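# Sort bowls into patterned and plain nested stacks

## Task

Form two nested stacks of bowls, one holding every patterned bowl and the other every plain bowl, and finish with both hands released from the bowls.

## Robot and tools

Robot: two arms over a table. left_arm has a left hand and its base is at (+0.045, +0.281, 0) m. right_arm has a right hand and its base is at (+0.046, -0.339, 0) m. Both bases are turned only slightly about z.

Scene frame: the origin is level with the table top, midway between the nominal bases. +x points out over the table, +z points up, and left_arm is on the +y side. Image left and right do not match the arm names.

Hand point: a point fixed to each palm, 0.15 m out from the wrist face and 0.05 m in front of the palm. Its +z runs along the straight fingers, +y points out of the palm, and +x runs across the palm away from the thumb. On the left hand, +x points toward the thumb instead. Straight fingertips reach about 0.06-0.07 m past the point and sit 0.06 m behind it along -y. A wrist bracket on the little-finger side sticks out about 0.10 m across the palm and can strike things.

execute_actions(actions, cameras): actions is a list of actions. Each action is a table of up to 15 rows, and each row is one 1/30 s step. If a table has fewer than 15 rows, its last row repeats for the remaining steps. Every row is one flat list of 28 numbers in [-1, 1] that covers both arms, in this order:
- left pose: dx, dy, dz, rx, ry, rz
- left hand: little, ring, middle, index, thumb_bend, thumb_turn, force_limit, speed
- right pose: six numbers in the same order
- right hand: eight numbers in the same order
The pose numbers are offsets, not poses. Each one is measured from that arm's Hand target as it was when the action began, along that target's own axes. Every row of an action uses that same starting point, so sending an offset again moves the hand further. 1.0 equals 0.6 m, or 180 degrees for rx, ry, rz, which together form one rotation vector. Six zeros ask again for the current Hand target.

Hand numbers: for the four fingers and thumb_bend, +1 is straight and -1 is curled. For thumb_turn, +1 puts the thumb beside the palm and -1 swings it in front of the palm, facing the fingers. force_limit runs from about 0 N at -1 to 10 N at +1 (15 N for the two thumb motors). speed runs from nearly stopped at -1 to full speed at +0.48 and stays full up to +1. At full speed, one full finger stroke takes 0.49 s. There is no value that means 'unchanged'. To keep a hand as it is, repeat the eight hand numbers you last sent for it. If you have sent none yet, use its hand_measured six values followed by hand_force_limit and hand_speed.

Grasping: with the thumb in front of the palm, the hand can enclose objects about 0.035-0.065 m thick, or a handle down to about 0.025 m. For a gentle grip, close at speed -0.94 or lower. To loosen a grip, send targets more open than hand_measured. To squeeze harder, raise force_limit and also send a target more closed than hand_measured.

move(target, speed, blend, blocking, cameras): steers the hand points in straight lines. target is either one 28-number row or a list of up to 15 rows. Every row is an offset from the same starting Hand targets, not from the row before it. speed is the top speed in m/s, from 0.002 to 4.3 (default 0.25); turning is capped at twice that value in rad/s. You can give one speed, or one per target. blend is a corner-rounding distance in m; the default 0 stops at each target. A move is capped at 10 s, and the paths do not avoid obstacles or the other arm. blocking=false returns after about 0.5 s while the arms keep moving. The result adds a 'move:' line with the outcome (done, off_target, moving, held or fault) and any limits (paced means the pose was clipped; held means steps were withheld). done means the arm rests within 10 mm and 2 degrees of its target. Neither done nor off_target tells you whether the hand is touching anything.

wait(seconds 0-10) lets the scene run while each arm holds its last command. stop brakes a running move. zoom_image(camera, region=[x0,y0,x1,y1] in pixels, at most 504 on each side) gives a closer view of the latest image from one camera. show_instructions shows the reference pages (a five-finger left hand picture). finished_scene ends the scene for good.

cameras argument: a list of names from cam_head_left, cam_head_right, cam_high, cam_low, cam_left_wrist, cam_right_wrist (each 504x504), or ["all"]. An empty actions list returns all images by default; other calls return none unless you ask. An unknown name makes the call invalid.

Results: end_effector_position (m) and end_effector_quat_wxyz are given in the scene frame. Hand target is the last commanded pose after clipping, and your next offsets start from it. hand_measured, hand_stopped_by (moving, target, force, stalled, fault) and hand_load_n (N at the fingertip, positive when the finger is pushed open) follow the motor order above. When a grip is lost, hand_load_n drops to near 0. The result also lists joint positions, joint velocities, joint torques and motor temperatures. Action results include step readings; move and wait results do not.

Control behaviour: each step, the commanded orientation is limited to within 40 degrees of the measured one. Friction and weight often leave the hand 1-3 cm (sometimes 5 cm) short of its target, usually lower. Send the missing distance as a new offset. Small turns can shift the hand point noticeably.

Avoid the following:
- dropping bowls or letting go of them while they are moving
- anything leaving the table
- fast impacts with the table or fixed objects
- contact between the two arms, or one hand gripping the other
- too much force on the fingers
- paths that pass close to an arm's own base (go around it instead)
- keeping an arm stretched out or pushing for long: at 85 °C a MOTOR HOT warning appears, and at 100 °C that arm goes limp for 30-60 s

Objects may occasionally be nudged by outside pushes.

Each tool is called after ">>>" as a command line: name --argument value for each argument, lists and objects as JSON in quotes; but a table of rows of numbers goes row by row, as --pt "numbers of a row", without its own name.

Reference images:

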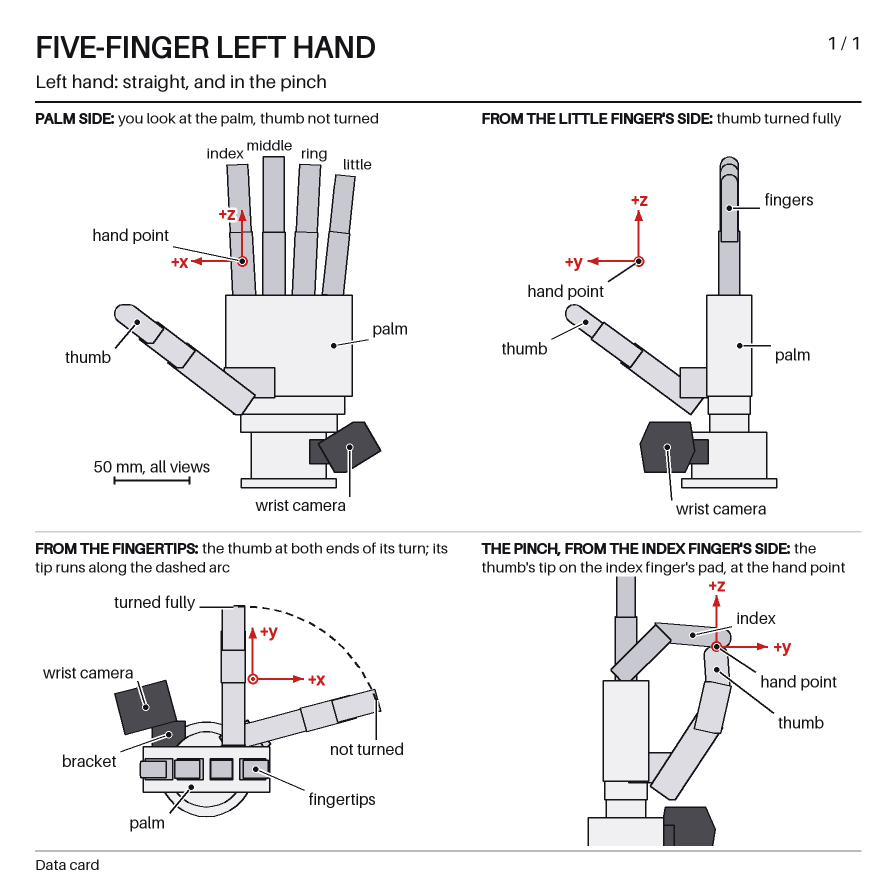

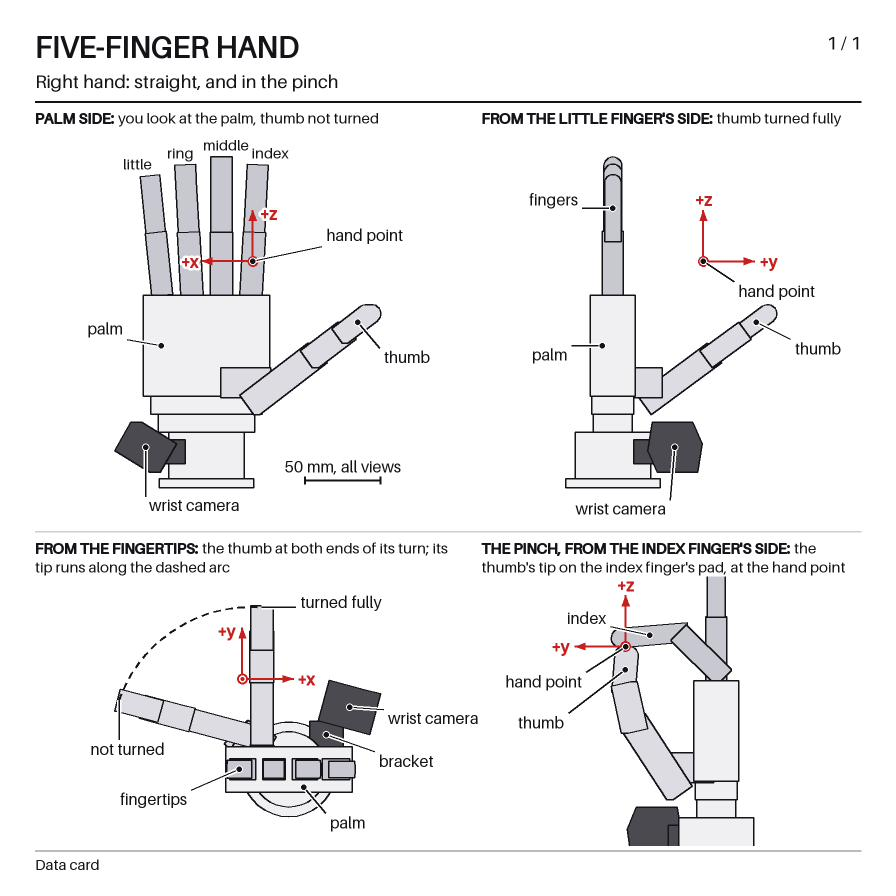

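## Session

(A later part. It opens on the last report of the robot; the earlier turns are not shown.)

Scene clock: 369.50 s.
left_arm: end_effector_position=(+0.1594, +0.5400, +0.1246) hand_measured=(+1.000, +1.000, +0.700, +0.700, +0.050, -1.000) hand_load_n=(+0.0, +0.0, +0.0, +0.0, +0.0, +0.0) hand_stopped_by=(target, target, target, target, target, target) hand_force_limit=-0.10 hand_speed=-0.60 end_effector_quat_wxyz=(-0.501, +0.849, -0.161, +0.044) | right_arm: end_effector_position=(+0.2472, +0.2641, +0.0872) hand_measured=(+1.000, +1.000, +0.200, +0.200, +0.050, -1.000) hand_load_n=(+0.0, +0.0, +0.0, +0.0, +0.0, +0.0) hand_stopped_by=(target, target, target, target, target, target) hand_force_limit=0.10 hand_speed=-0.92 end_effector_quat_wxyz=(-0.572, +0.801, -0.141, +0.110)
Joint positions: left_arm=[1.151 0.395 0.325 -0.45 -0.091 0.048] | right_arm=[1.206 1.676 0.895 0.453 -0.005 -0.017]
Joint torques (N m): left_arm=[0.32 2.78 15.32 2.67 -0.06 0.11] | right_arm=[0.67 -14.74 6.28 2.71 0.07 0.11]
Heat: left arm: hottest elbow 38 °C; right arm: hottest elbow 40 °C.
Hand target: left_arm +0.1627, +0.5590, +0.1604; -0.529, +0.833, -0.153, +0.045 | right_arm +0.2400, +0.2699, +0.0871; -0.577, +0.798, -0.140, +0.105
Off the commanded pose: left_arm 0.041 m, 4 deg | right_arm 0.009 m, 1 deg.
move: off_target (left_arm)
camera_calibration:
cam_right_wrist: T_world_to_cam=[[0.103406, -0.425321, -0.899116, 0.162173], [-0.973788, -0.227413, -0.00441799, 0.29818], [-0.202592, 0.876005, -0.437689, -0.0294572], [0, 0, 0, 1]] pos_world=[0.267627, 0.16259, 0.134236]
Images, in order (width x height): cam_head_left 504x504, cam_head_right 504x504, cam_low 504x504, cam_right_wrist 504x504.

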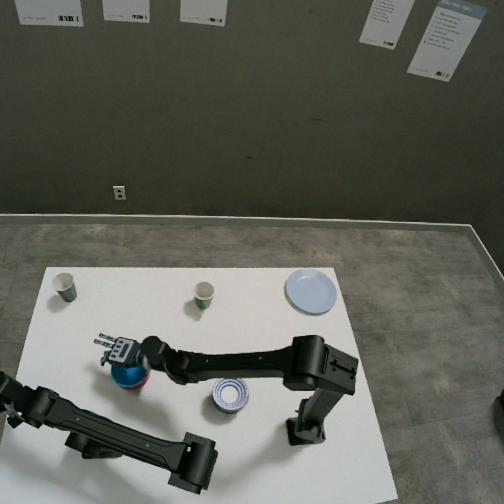

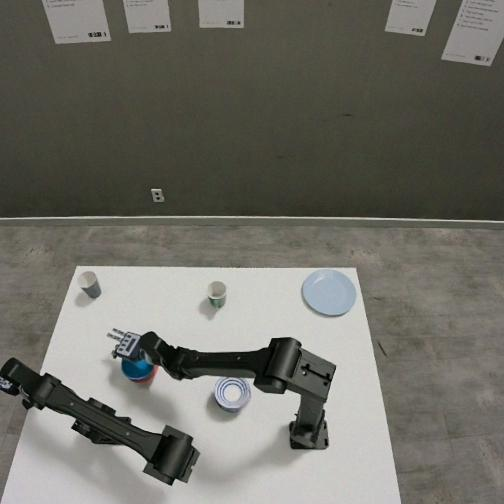

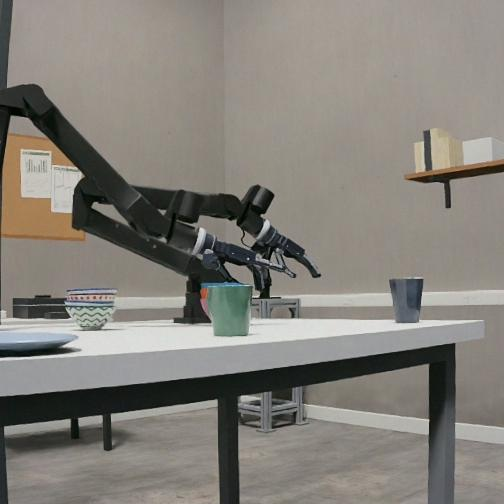

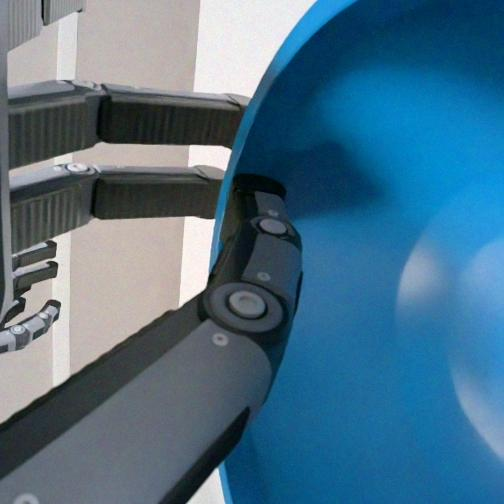

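>>> move --pt "0 0 0 0 0 0 1 1 0.7 0.7 0.05 -1 -0.1 -0.6 0 0 0 0 0 0 1 1 0.9 0.9 0.05 -1 0.1 -0.6" --pt "0 0 0 0 0 0 1 1 0.7 0.7 0.05 -1 -0.1 -0.6 0.0005 -0.0792 -0.0261 0.026 0 0 1 1 0.9 0.9 0.05 -1 0.1 -0.6" --speed 0.06 --cameras '["cam_head_right","cam_head_left","cam_low","cam_high","cam_right_wrist"]'

>>> zoom_image --camera "cam_low" --region '[195, 275, 225, 305]'

>>> zoom_image --camera "cam_head_right" --region '[118, 350, 163, 395]'

>>> zoom_image --camera "cam_high" --region '[260, 150, 340, 230]'

Scene clock: 372.63 s.
left_arm: end_effector_position=(+0.1594, +0.5400, +0.1246) hand_measured=(+1.000, +1.000, +0.700, +0.700, +0.050, -1.000) hand_load_n=(+0.0, +0.0, +0.0, +0.0, +0.0, +0.0) hand_stopped_by=(target, target, target, target, target, target) hand_force_limit=-0.10 hand_speed=-0.60 end_effector_quat_wxyz=(-0.501, +0.849, -0.161, +0.044) | right_arm: end_effector_position=(+0.2479, +0.2657, +0.1221) hand_measured=(+1.000, +1.000, +0.900, +0.900, +0.050, -1.000) hand_load_n=(+0.0, +0.0, +0.0, +0.0, +0.0, +0.0) hand_stopped_by=(target, target, target, target, target, target) hand_force_limit=0.10 hand_speed=-0.60 end_effector_quat_wxyz=(-0.595, +0.784, -0.138, +0.114)
Joint positions: left_arm=[1.151 0.395 0.325 -0.45 -0.091 0.048] | right_arm=[1.206 1.62 0.895 0.455 -0.005 -0.017]
Joint torques (N m): left_arm=[0.38 2.9 15.35 2.66 -0.06 0.11] | right_arm=[0.73 -16.67 6.22 2.78 0.02 0.11]
Heat: left arm: hottest elbow 38 °C; right arm: hottest elbow 40 °C.
Hand target: left_arm +0.1627, +0.5590, +0.1604; -0.529, +0.833, -0.153, +0.045 | right_arm +0.2400, +0.2699, +0.1373; -0.609, +0.774, -0.136, +0.110
Off the commanded pose: left_arm 0.041 m, 4 deg | right_arm 0.017 m, 2 deg.
move: off_target (left_arm, right_arm)
camera_calibration:
cam_right_wrist: T_world_to_cam=[[0.122607, -0.375819, -0.918547, 0.178726], [-0.973346, -0.226283, -0.0373394, 0.302943], [-0.193818, 0.898641, -0.393546, -0.0290208], [0, 0, 0, 1]] pos_world=[0.26733, 0.161798, 0.164059]
Images, in order (width x height): cam_head_left 504x504, cam_head_right 504x504, cam_high 504x504, cam_low 504x504, cam_right_wrist 504x504.

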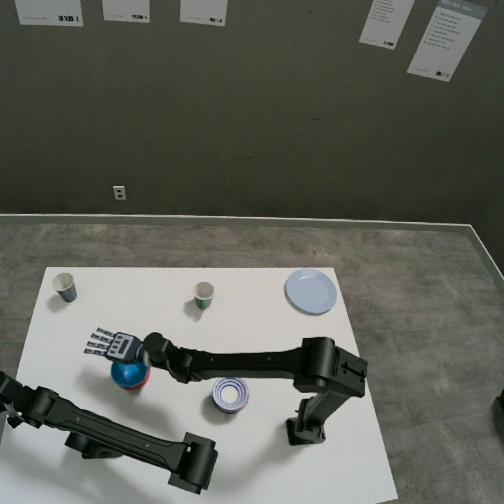

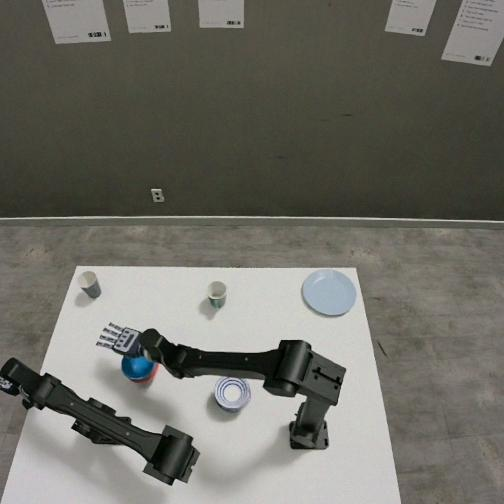

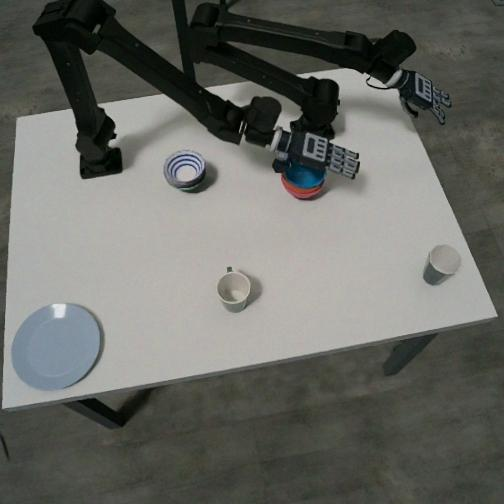

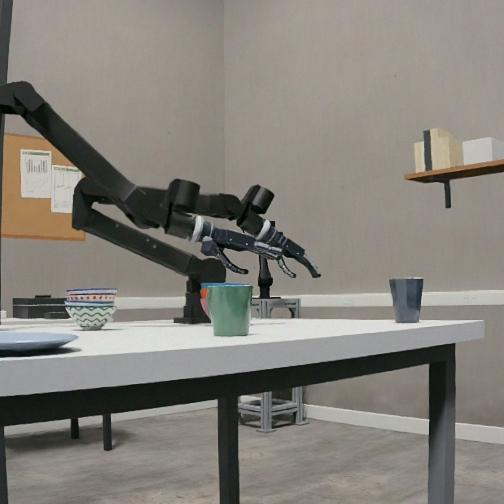

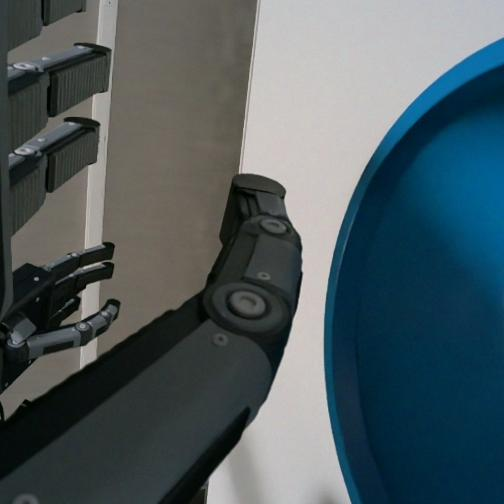

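Scaled by 16.800 from the camera's 504x504 image, which has a finer 720x720 frame.

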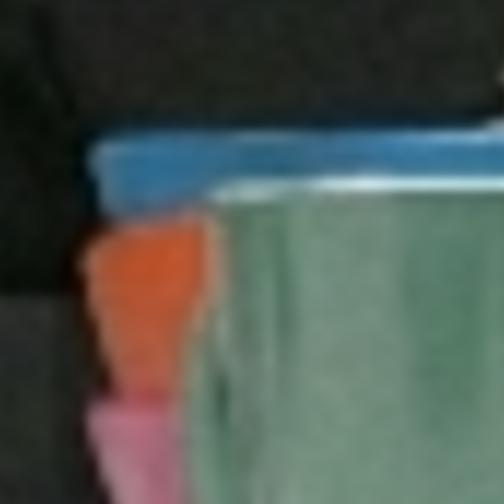

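Scaled by 11.200 from the camera's 504x504 image, which has a finer 720x720 frame.

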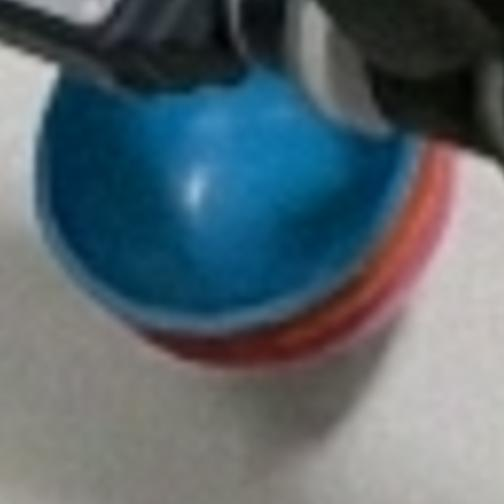

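Scaled by 6.300 from the camera's 504x504 image, which has a finer 720x720 frame.

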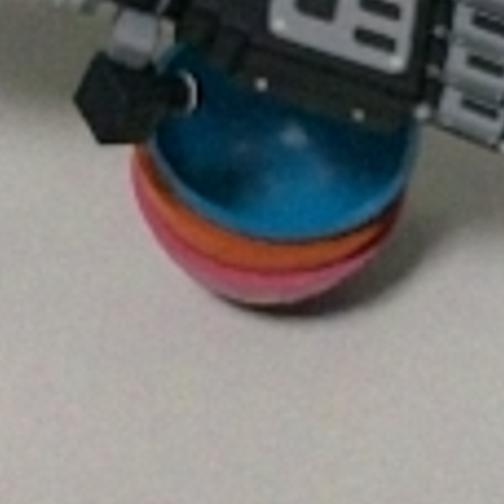

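>>> move --pt "0 0 0 0 0 0 1 1 0.7 0.7 0.05 -1 -0.1 -0.6 0.0022 -0.0338 -0.13 0 0 0 1 1 0.9 0.9 0.05 -1 0.1 -0.6" --pt "0 0 0 0 0 0 1 1 0.7 0.7 0.05 -1 -0.1 -0.6 0.0022 -0.0338 -0.13 0 0 0 1 1 1 1 1 -1 0.1 -0.5" --speed 0.1 --cameras '["all"]'

>>> zoom_image --camera "cam_high" --region '[260, 150, 340, 230]'

>>> zoom_image --camera "cam_head_left" --region '[95, 325, 175, 405]'

>>> zoom_image --camera "cam_low" --region '[185, 255, 265, 335]'

Scene clock: 378.47 s.
left_arm: end_effector_position=(+0.1594, +0.5400, +0.1246) hand_measured=(+1.000, +1.000, +0.700, +0.700, +0.050, -1.000) hand_load_n=(+0.0, +0.0, +0.0, +0.0, +0.5, +0.0) hand_stopped_by=(target, target, target, target, target, target) hand_force_limit=-0.10 hand_speed=-0.60 end_effector_quat_wxyz=(-0.501, +0.849, -0.161, +0.044) | right_arm: end_effector_position=(+0.2239, +0.2042, +0.1711) hand_measured=(+1.000, +1.000, +1.000, +1.000, +1.000, -1.000) hand_load_n=(+0.0, +0.0, +0.0, +0.0, +0.0, +0.0) hand_stopped_by=(target, target, target, target, target, target) hand_force_limit=0.10 hand_speed=-0.50 end_effector_quat_wxyz=(-0.606, +0.775, -0.136, +0.117)
Joint positions: left_arm=[1.151 0.395 0.325 -0.45 -0.091 0.048] | right_arm=[1.206 1.371 0.753 0.379 -0.006 -0.017]
Joint torques (N m): left_arm=[0.26 2.61 15.34 2.69 -0.07 0.12] | right_arm=[0.44 -12.98 6.35 1.77 -0.08 0.11]
Heat: left arm: hottest elbow 39 °C; right arm: hottest elbow 39 °C.
Hand target: left_arm +0.1627, +0.5590, +0.1604; -0.529, +0.833, -0.153, +0.045 | right_arm +0.2166, +0.2027, +0.1751; -0.609, +0.774, -0.136, +0.110
Off the commanded pose: left_arm 0.041 m, 4 deg | right_arm 0.008 m, 1 deg.
move: off_target (left_arm)
camera_calibration:
cam_left_wrist: T_world_to_cam=[[0.476374, 0.383167, 0.79136, -0.375121], [0.637822, -0.770104, -0.0110733, 0.31889], [0.605187, 0.510022, -0.61125, -0.183763], [0, 0, 0, 1]] pos_world=[0.086514, 0.483036, 0.188062]
cam_right_wrist: T_world_to_cam=[[0.132733, -0.349696, -0.927413, 0.197405], [-0.972687, -0.225726, -0.0540987, 0.270138], [-0.190423, 0.909263, -0.370107, 0.0339929], [0, 0, 0, 1]] pos_world=[0.243031, 0.0991006, 0.210271]

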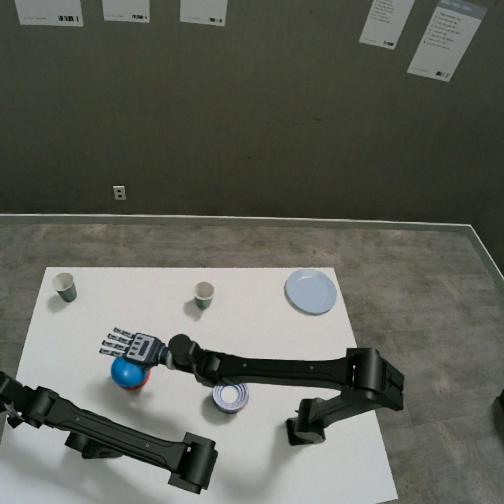

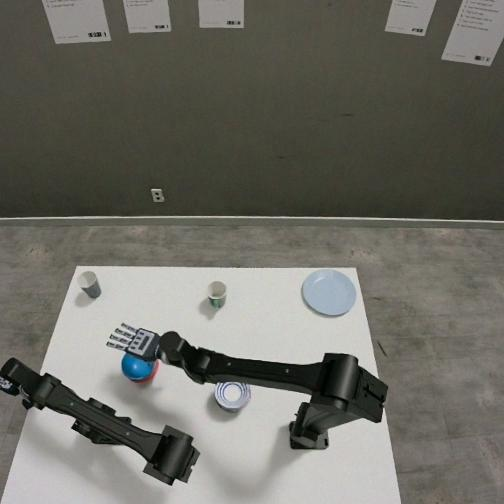

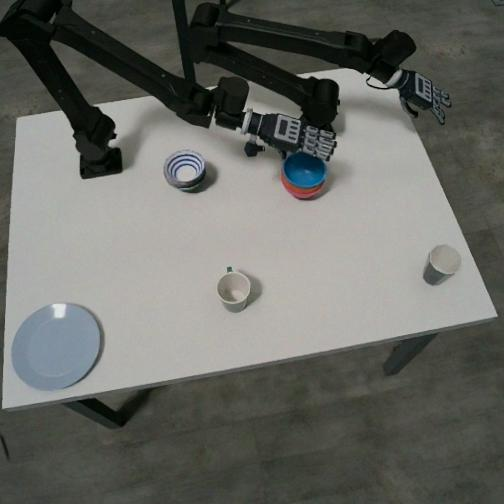

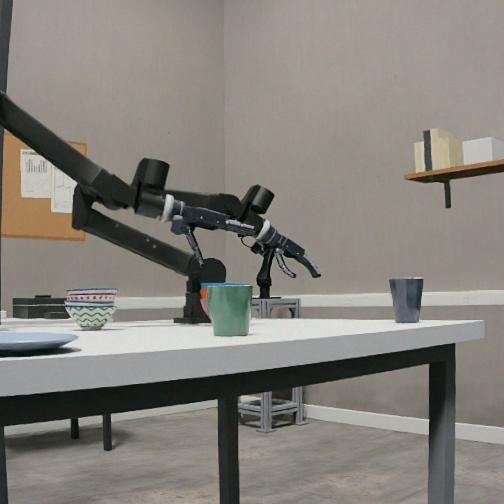

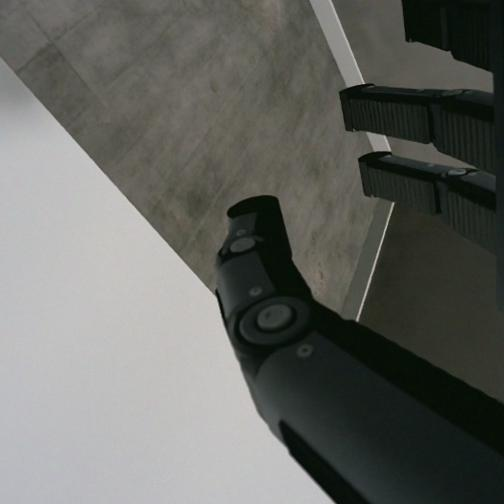

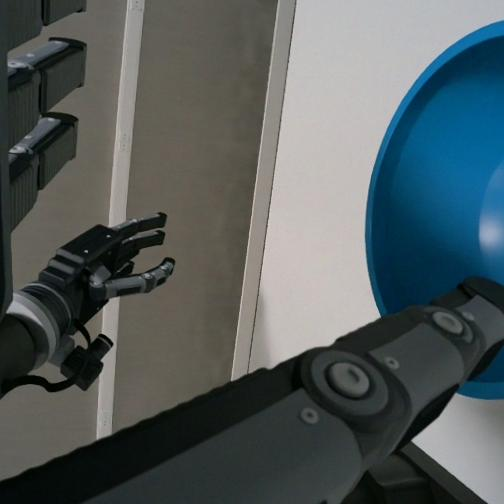

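Scaled by 6.300 from the camera's 504x504 image, which has a finer 720x720 frame.

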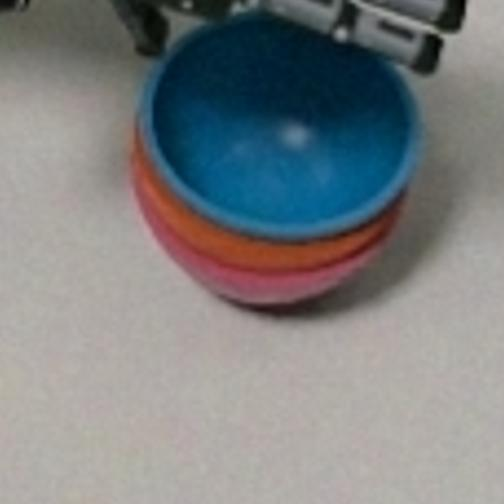

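Scaled by 6.300 from the camera's 504x504 image, which has a finer 720x720 frame.

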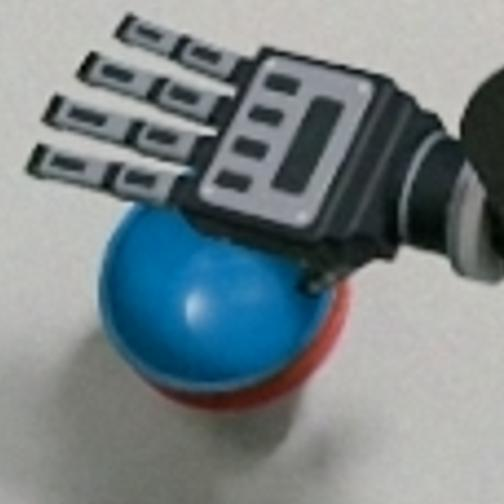

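Scaled by 6.300 from the camera's 504x504 image, which has a finer 720x720 frame.

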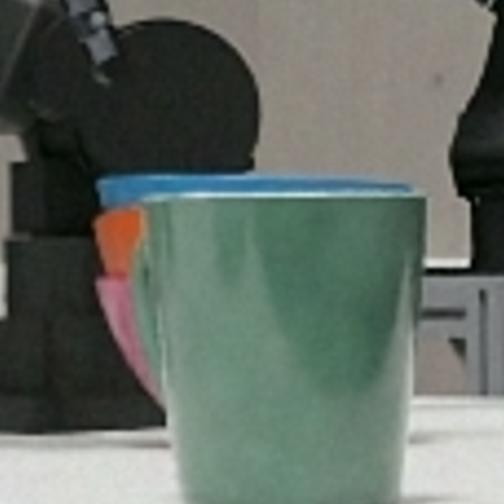

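>>> move --target '[0,0,0,0,0,0,1,1,0.7,0.7,0.05,-1,-0.1,-0.6,-0.0005,0.0607,0.0045,-0.021,0,0,1,1,1,1,1,-1,0.1,-0.5]' --speed 0.08 --cameras '["cam_high","cam_head_left","cam_low","cam_head_right"]'

>>> zoom_image --camera "cam_high" --region '[260, 140, 340, 220]'

>>> zoom_image --camera "cam_low" --region '[185, 255, 265, 335]'

>>> zoom_image --camera "cam_head_left" --region '[95, 325, 175, 405]'

Scene clock: 380.30 s.
left_arm: end_effector_position=(+0.1594, +0.5400, +0.1246) hand_measured=(+1.000, +1.000, +0.700, +0.700, +0.050, -1.000) hand_load_n=(+0.0, +0.0, +0.0, +0.0, +0.0, +0.0) hand_stopped_by=(target, target, target, target, target, target) hand_force_limit=-0.10 hand_speed=-0.60 end_effector_quat_wxyz=(-0.501, +0.849, -0.161, +0.044) | right_arm: end_effector_position=(+0.2212, +0.1973, +0.1506) hand_measured=(+1.000, +1.000, +1.000, +1.000, +1.000, -1.000) hand_load_n=(+0.0, +0.0, +0.0, +0.0, +0.0, +0.0) hand_stopped_by=(target, target, target, target, target, target) hand_force_limit=0.10 hand_speed=-0.50 end_effector_quat_wxyz=(-0.592, +0.786, -0.138, +0.114)
Joint positions: left_arm=[1.151 0.395 0.325 -0.45 -0.091 0.048] | right_arm=[1.206 1.386 0.731 0.377 -0.006 -0.017]
Joint torques (N m): left_arm=[0.21 2.73 15.35 2.65 -0.08 0.12] | right_arm=[0.56 -10.52 6.24 1.81 -0.03 0.1]
Heat: left arm: hottest elbow 39 °C; right arm: hottest elbow 38 °C.
Hand target: left_arm +0.1627, +0.5590, +0.1604; -0.529, +0.833, -0.153, +0.045 | right_arm +0.2145, +0.1971, +0.1392; -0.583, +0.793, -0.139, +0.106
Off the commanded pose: left_arm 0.041 m, 4 deg | right_arm 0.013 m, 2 deg.
move: off_target (left_arm, right_arm)
Images, in order (width x height): cam_head_left 504x504, cam_head_right 504x504, cam_high 504x504, cam_low 504x504.

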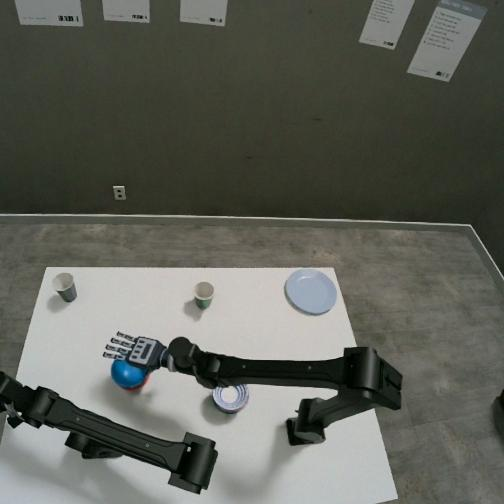

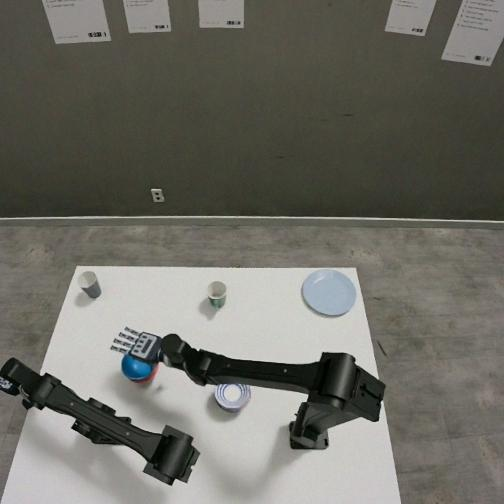

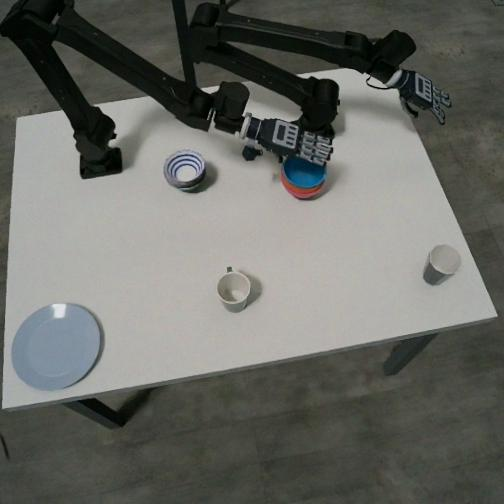

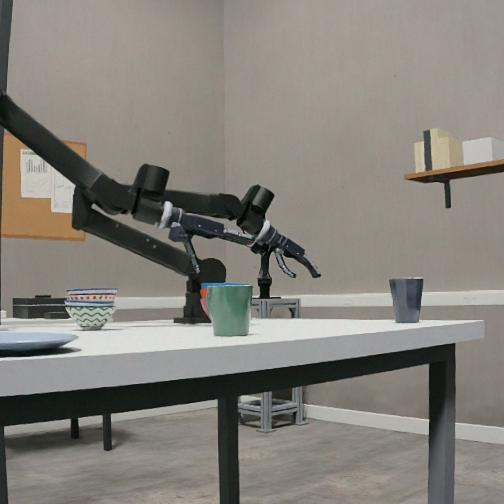

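Scaled by 6.300 from the camera's 504x504 image, which has a finer 720x720 frame.

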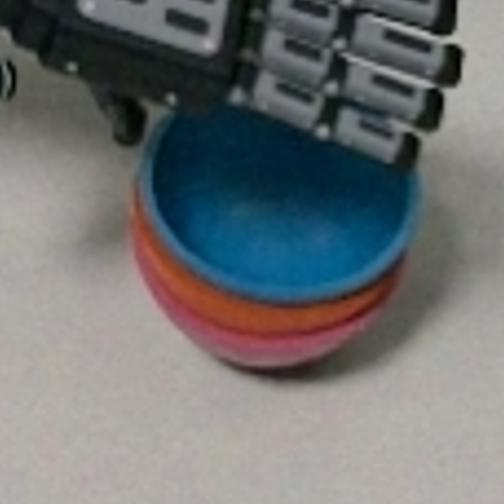

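Scaled by 6.300 from the camera's 504x504 image, which has a finer 720x720 frame.

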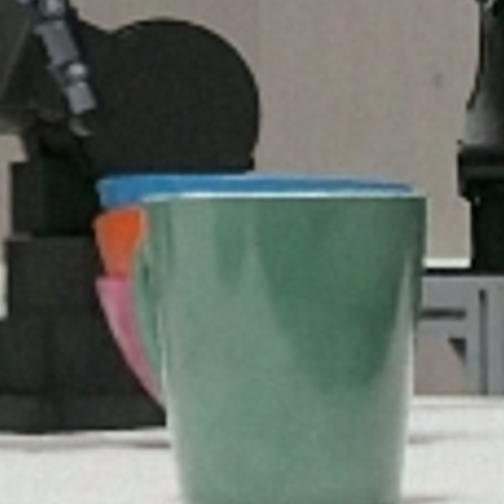

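Scaled by 6.300 from the camera's 504x504 image, which has a finer 720x720 frame.

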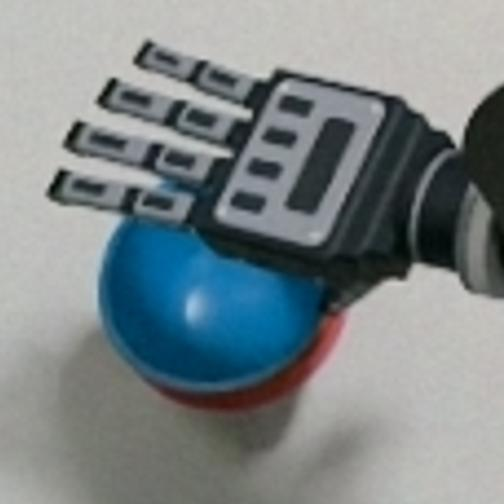

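>>> move --target '[0,0,0,0,0,0,1,1,0.7,0.7,0.05,-1,-0.1,-0.6,0.0008,-0.0322,0.0422,0,0,0,1,1,1,1,1,-1,0.1,-0.5]' --speed 0.08 --cameras '["cam_high","cam_low"]'

>>> zoom_image --camera "cam_high" --region '[260, 140, 340, 220]'

>>> zoom_image --camera "cam_low" --region '[185, 255, 265, 335]'

Scene clock: 382.43 s.
left_arm: end_effector_position=(+0.1594, +0.5400, +0.1246) hand_measured=(+1.000, +1.000, +0.700, +0.700, +0.050, -1.000) hand_load_n=(+0.0, +0.0, -0.5, +0.0, +0.0, +0.0) hand_stopped_by=(target, target, target, target, target, target) hand_force_limit=-0.10 hand_speed=-0.60 end_effector_quat_wxyz=(-0.501, +0.849, -0.161, +0.044) | right_arm: end_effector_position=(+0.2233, +0.2028, +0.1302) hand_measured=(+1.000, +1.000, +1.000, +1.000, +1.000, -1.000) hand_load_n=(+0.0, +0.0, +0.0, +0.0, +0.0, +0.0) hand_stopped_by=(target, target, target, target, target, target) hand_force_limit=0.10 hand_speed=-0.50 end_effector_quat_wxyz=(-0.568, +0.803, -0.141, +0.109)
Joint positions: left_arm=[1.151 0.395 0.325 -0.45 -0.091 0.048] | right_arm=[1.206 1.435 0.76 0.338 -0.006 -0.017]
Joint torques (N m): left_arm=[0.21 2.73 15.35 2.66 -0.06 0.12] | right_arm=[0.44 -10.99 10.3 2.06 -0.06 0.11]
Heat: left arm: hottest elbow 39 °C; right arm: hottest elbow 38 °C.
Hand target: left_arm +0.1627, +0.5590, +0.1604; -0.529, +0.833, -0.153, +0.045 | right_arm +0.2252, +0.2251, +0.1500; -0.583, +0.793, -0.139, +0.106
Off the commanded pose: left_arm 0.041 m, 4 deg | right_arm 0.030 m, 2 deg.
move: off_target (left_arm, right_arm)
Images, in order (width x height): cam_high 504x504, cam_low 504x504.

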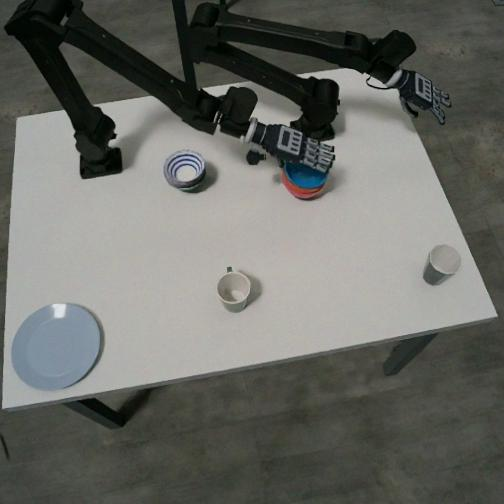

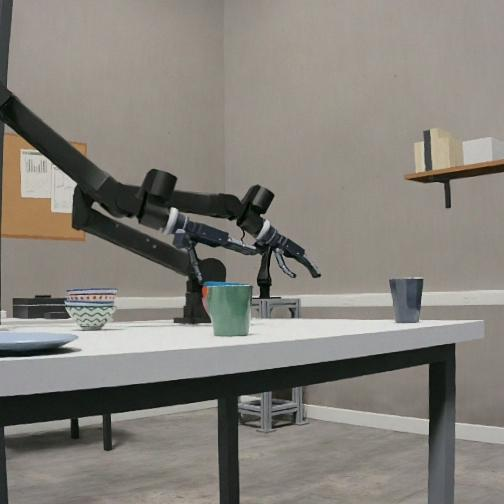

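Scaled by 6.300 from the camera's 504x504 image, which has a finer 720x720 frame.

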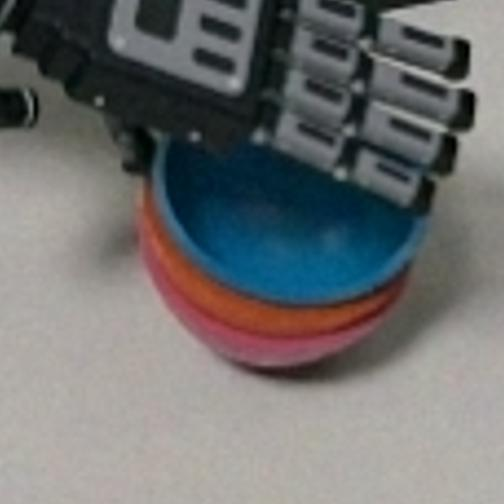

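Scaled by 6.300 from the camera's 504x504 image, which has a finer 720x720 frame.

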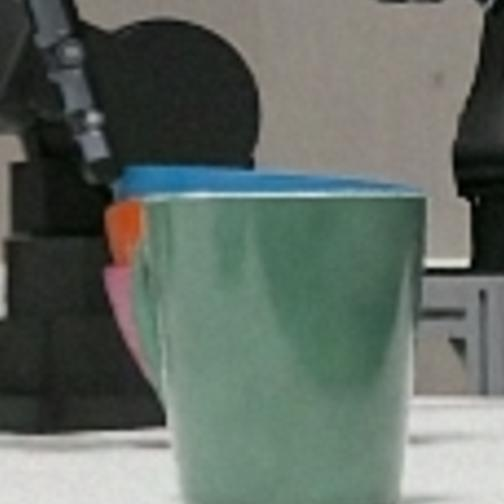

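>>> move --pt "0 0 0 0 0 0 1 1 0.7 0.7 0.05 -1 -0.1 -0.6 0.0002 -0.0318 -0.0099 0 0 0 1 1 1 1 1 -1 0.1 -0.5" --pt "0 0 0 0 0 0 1 1 0.7 0.7 0.05 -1 -0.1 -0.6 0.0006 -0.0954 -0.0296 0.0236 0 0 1 1 1 1 1 -1 0.1 -0.5" --speed 0.08 --cameras '["cam_high","cam_low","cam_head_right","cam_head_left"]'

>>> zoom_image --camera "cam_high" --region '[260, 140, 340, 220]'

>>> zoom_image --camera "cam_low" --region '[185, 255, 265, 335]'

Scene clock: 385.33 s.
left_arm: end_effector_position=(+0.1594, +0.5400, +0.1246) hand_measured=(+1.000, +1.000, +0.700, +0.700, +0.050, -1.000) hand_load_n=(+0.0, +0.0, +0.0, +0.0, +0.0, +0.0) hand_stopped_by=(target, target, target, target, target, target) hand_force_limit=-0.10 hand_speed=-0.60 end_effector_quat_wxyz=(-0.501, +0.849, -0.161, +0.044) | right_arm: end_effector_position=(+0.2241, +0.2055, +0.1710) hand_measured=(+1.000, +1.000, +1.000, +1.000, +1.000, -1.000) hand_load_n=(+0.0, +0.0, +0.0, +0.0, +0.0, +0.0) hand_stopped_by=(target, target, target, target, target, target) hand_force_limit=0.10 hand_speed=-0.50 end_effector_quat_wxyz=(-0.584, +0.792, -0.139, +0.112)
Joint positions: left_arm=[1.151 0.395 0.325 -0.45 -0.091 0.048] | right_arm=[1.206 1.369 0.795 0.277 -0.007 -0.017]
Joint torques (N m): left_arm=[0.32 2.78 15.36 2.59 -0.06 0.11] | right_arm=[0.38 -13.16 10.56 2.1 -0.08 0.11]
Heat: left arm: hottest elbow 39 °C; right arm: hottest elbow 39 °C.
Hand target: left_arm +0.1627, +0.5590, +0.1604; -0.529, +0.833, -0.153, +0.045 | right_arm +0.2253, +0.2252, +0.2101; -0.612, +0.771, -0.135, +0.111
Off the commanded pose: left_arm 0.041 m, 4 deg | right_arm 0.044 m, 4 deg.
move: off_target (left_arm, right_arm)
Images, in order (width x height): cam_head_left 504x504, cam_head_right 504x504, cam_high 504x504, cam_low 504x504.

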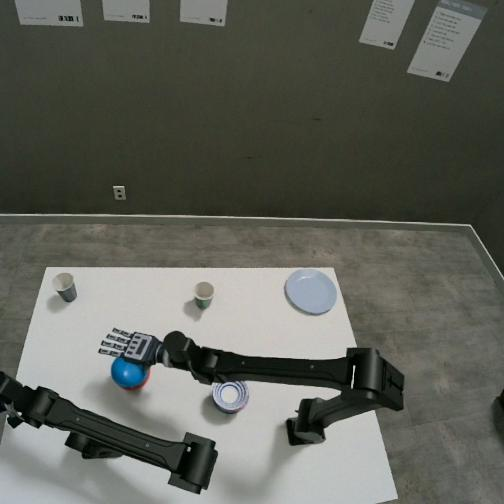

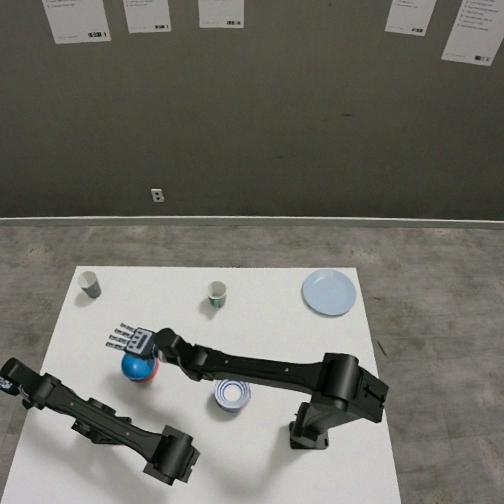

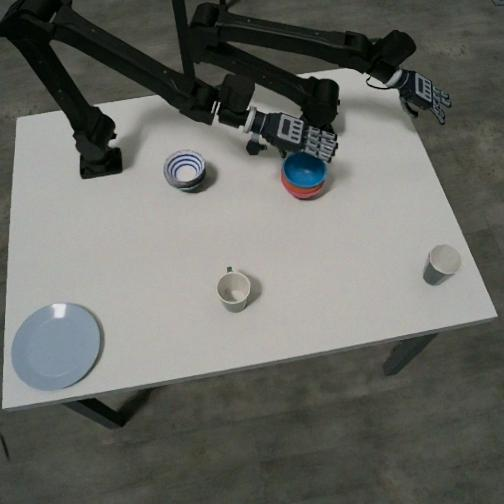

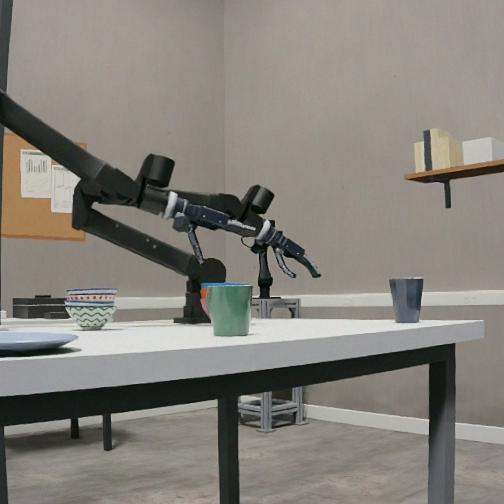

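Scaled by 6.300 from the camera's 504x504 image, which has a finer 720x720 frame.

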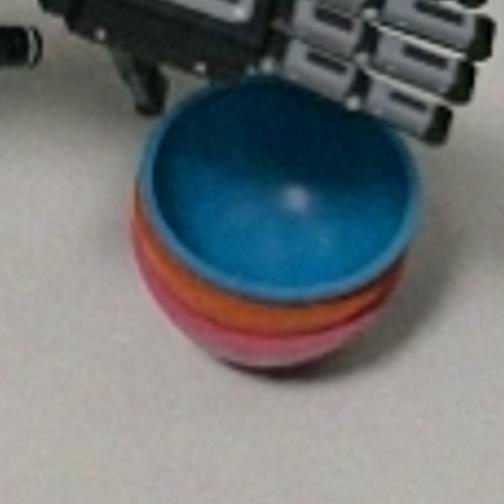

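Scaled by 6.300 from the camera's 504x504 image, which has a finer 720x720 frame.

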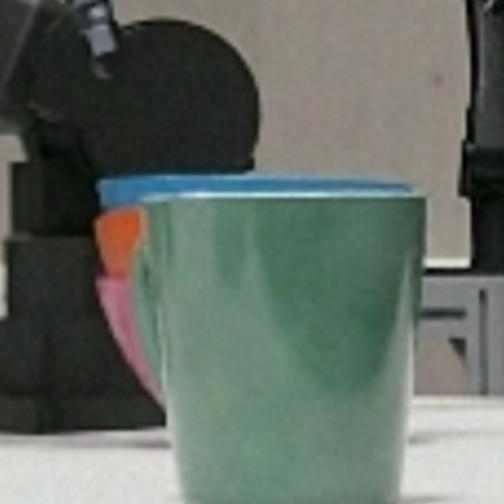

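>>> move --target '[0,0,0,0,0,0,1,1,0.7,0.7,0.05,-1,-0.1,-0.6,0,0.0557,0.0182,-0.0206,0,0,1,1,1,1,1,-1,0.1,-0.5]' --speed 0.06 --cameras '["cam_high","cam_low"]'

>>> zoom_image --camera "cam_high" --region '[260, 140, 340, 220]'

>>> zoom_image --camera "cam_low" --region '[185, 255, 265, 335]'

Scene clock: 387.60 s.
left_arm: end_effector_position=(+0.1594, +0.5400, +0.1246) hand_measured=(+1.000, +1.000, +0.700, +0.700, +0.050, -1.000) hand_load_n=(+0.0, +0.0, -0.5, +0.0, +0.0, +0.0) hand_stopped_by=(target, target, target, target, target, target) hand_force_limit=-0.10 hand_speed=-0.60 end_effector_quat_wxyz=(-0.501, +0.849, -0.161, +0.044) | right_arm: end_effector_position=(+0.2245, +0.2065, +0.1515) hand_measured=(+1.000, +1.000, +1.000, +1.000, +1.000, -1.000) hand_load_n=(+0.0, +0.0, -0.5, +0.0, +0.0, +0.0) hand_stopped_by=(target, target, target, target, target, target) hand_force_limit=0.10 hand_speed=-0.50 end_effector_quat_wxyz=(-0.570, +0.802, -0.141, +0.109)
Joint positions: left_arm=[1.151 0.395 0.325 -0.45 -0.091 0.048] | right_arm=[1.206 1.405 0.795 0.277 -0.007 -0.017]
Joint torques (N m): left_arm=[0.38 2.78 15.35 2.62 -0.07 0.11] | right_arm=[0.38 -11.52 10.59 1.83 -0.04 0.11]
Motor temperatures (°C): left_arm=[26 25 40 24 23 23] | right_arm=[27 28 39 25 22 23]
Heat: left arm: hottest elbow 40 °C; right arm: hottest elbow 39 °C.
Hand target: left_arm +0.1627, +0.5590, +0.1604; -0.529, +0.833, -0.153, +0.045 | right_arm +0.2265, +0.2280, +0.1751; -0.587, +0.790, -0.139, +0.106
Off the commanded pose: left_arm 0.041 m, 4 deg | right_arm 0.032 m, 2 deg.
move: off_target (left_arm, right_arm)
Images, in order (width x height): cam_high 504x504, cam_low 504x504.

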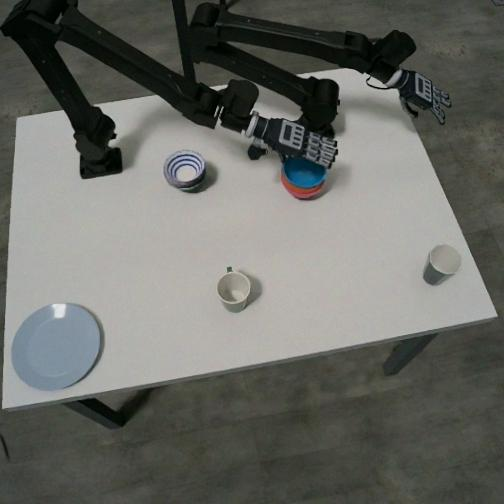

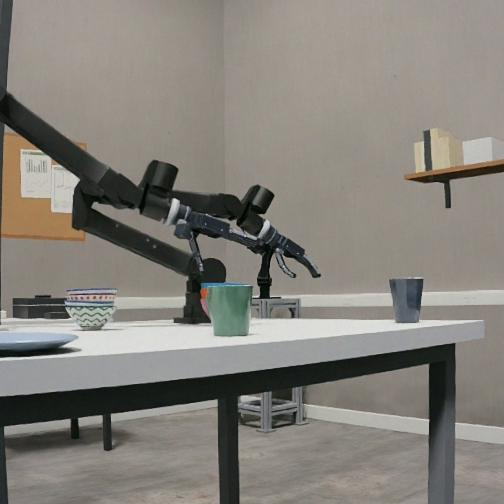

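Scaled by 6.300 from the camera's 504x504 image, which has a finer 720x720 frame.

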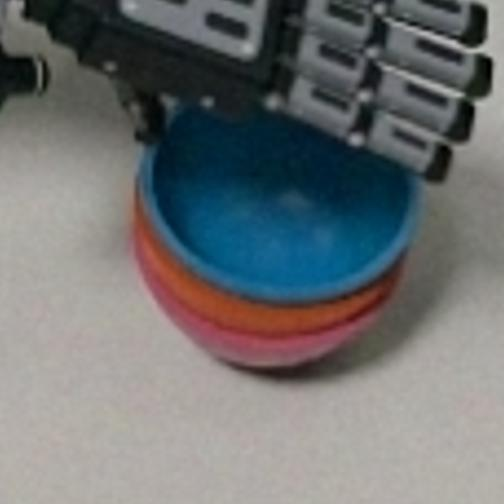

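Scaled by 6.300 from the camera's 504x504 image, which has a finer 720x720 frame.

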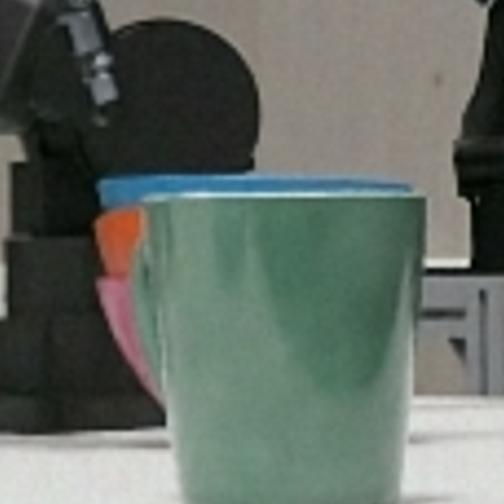

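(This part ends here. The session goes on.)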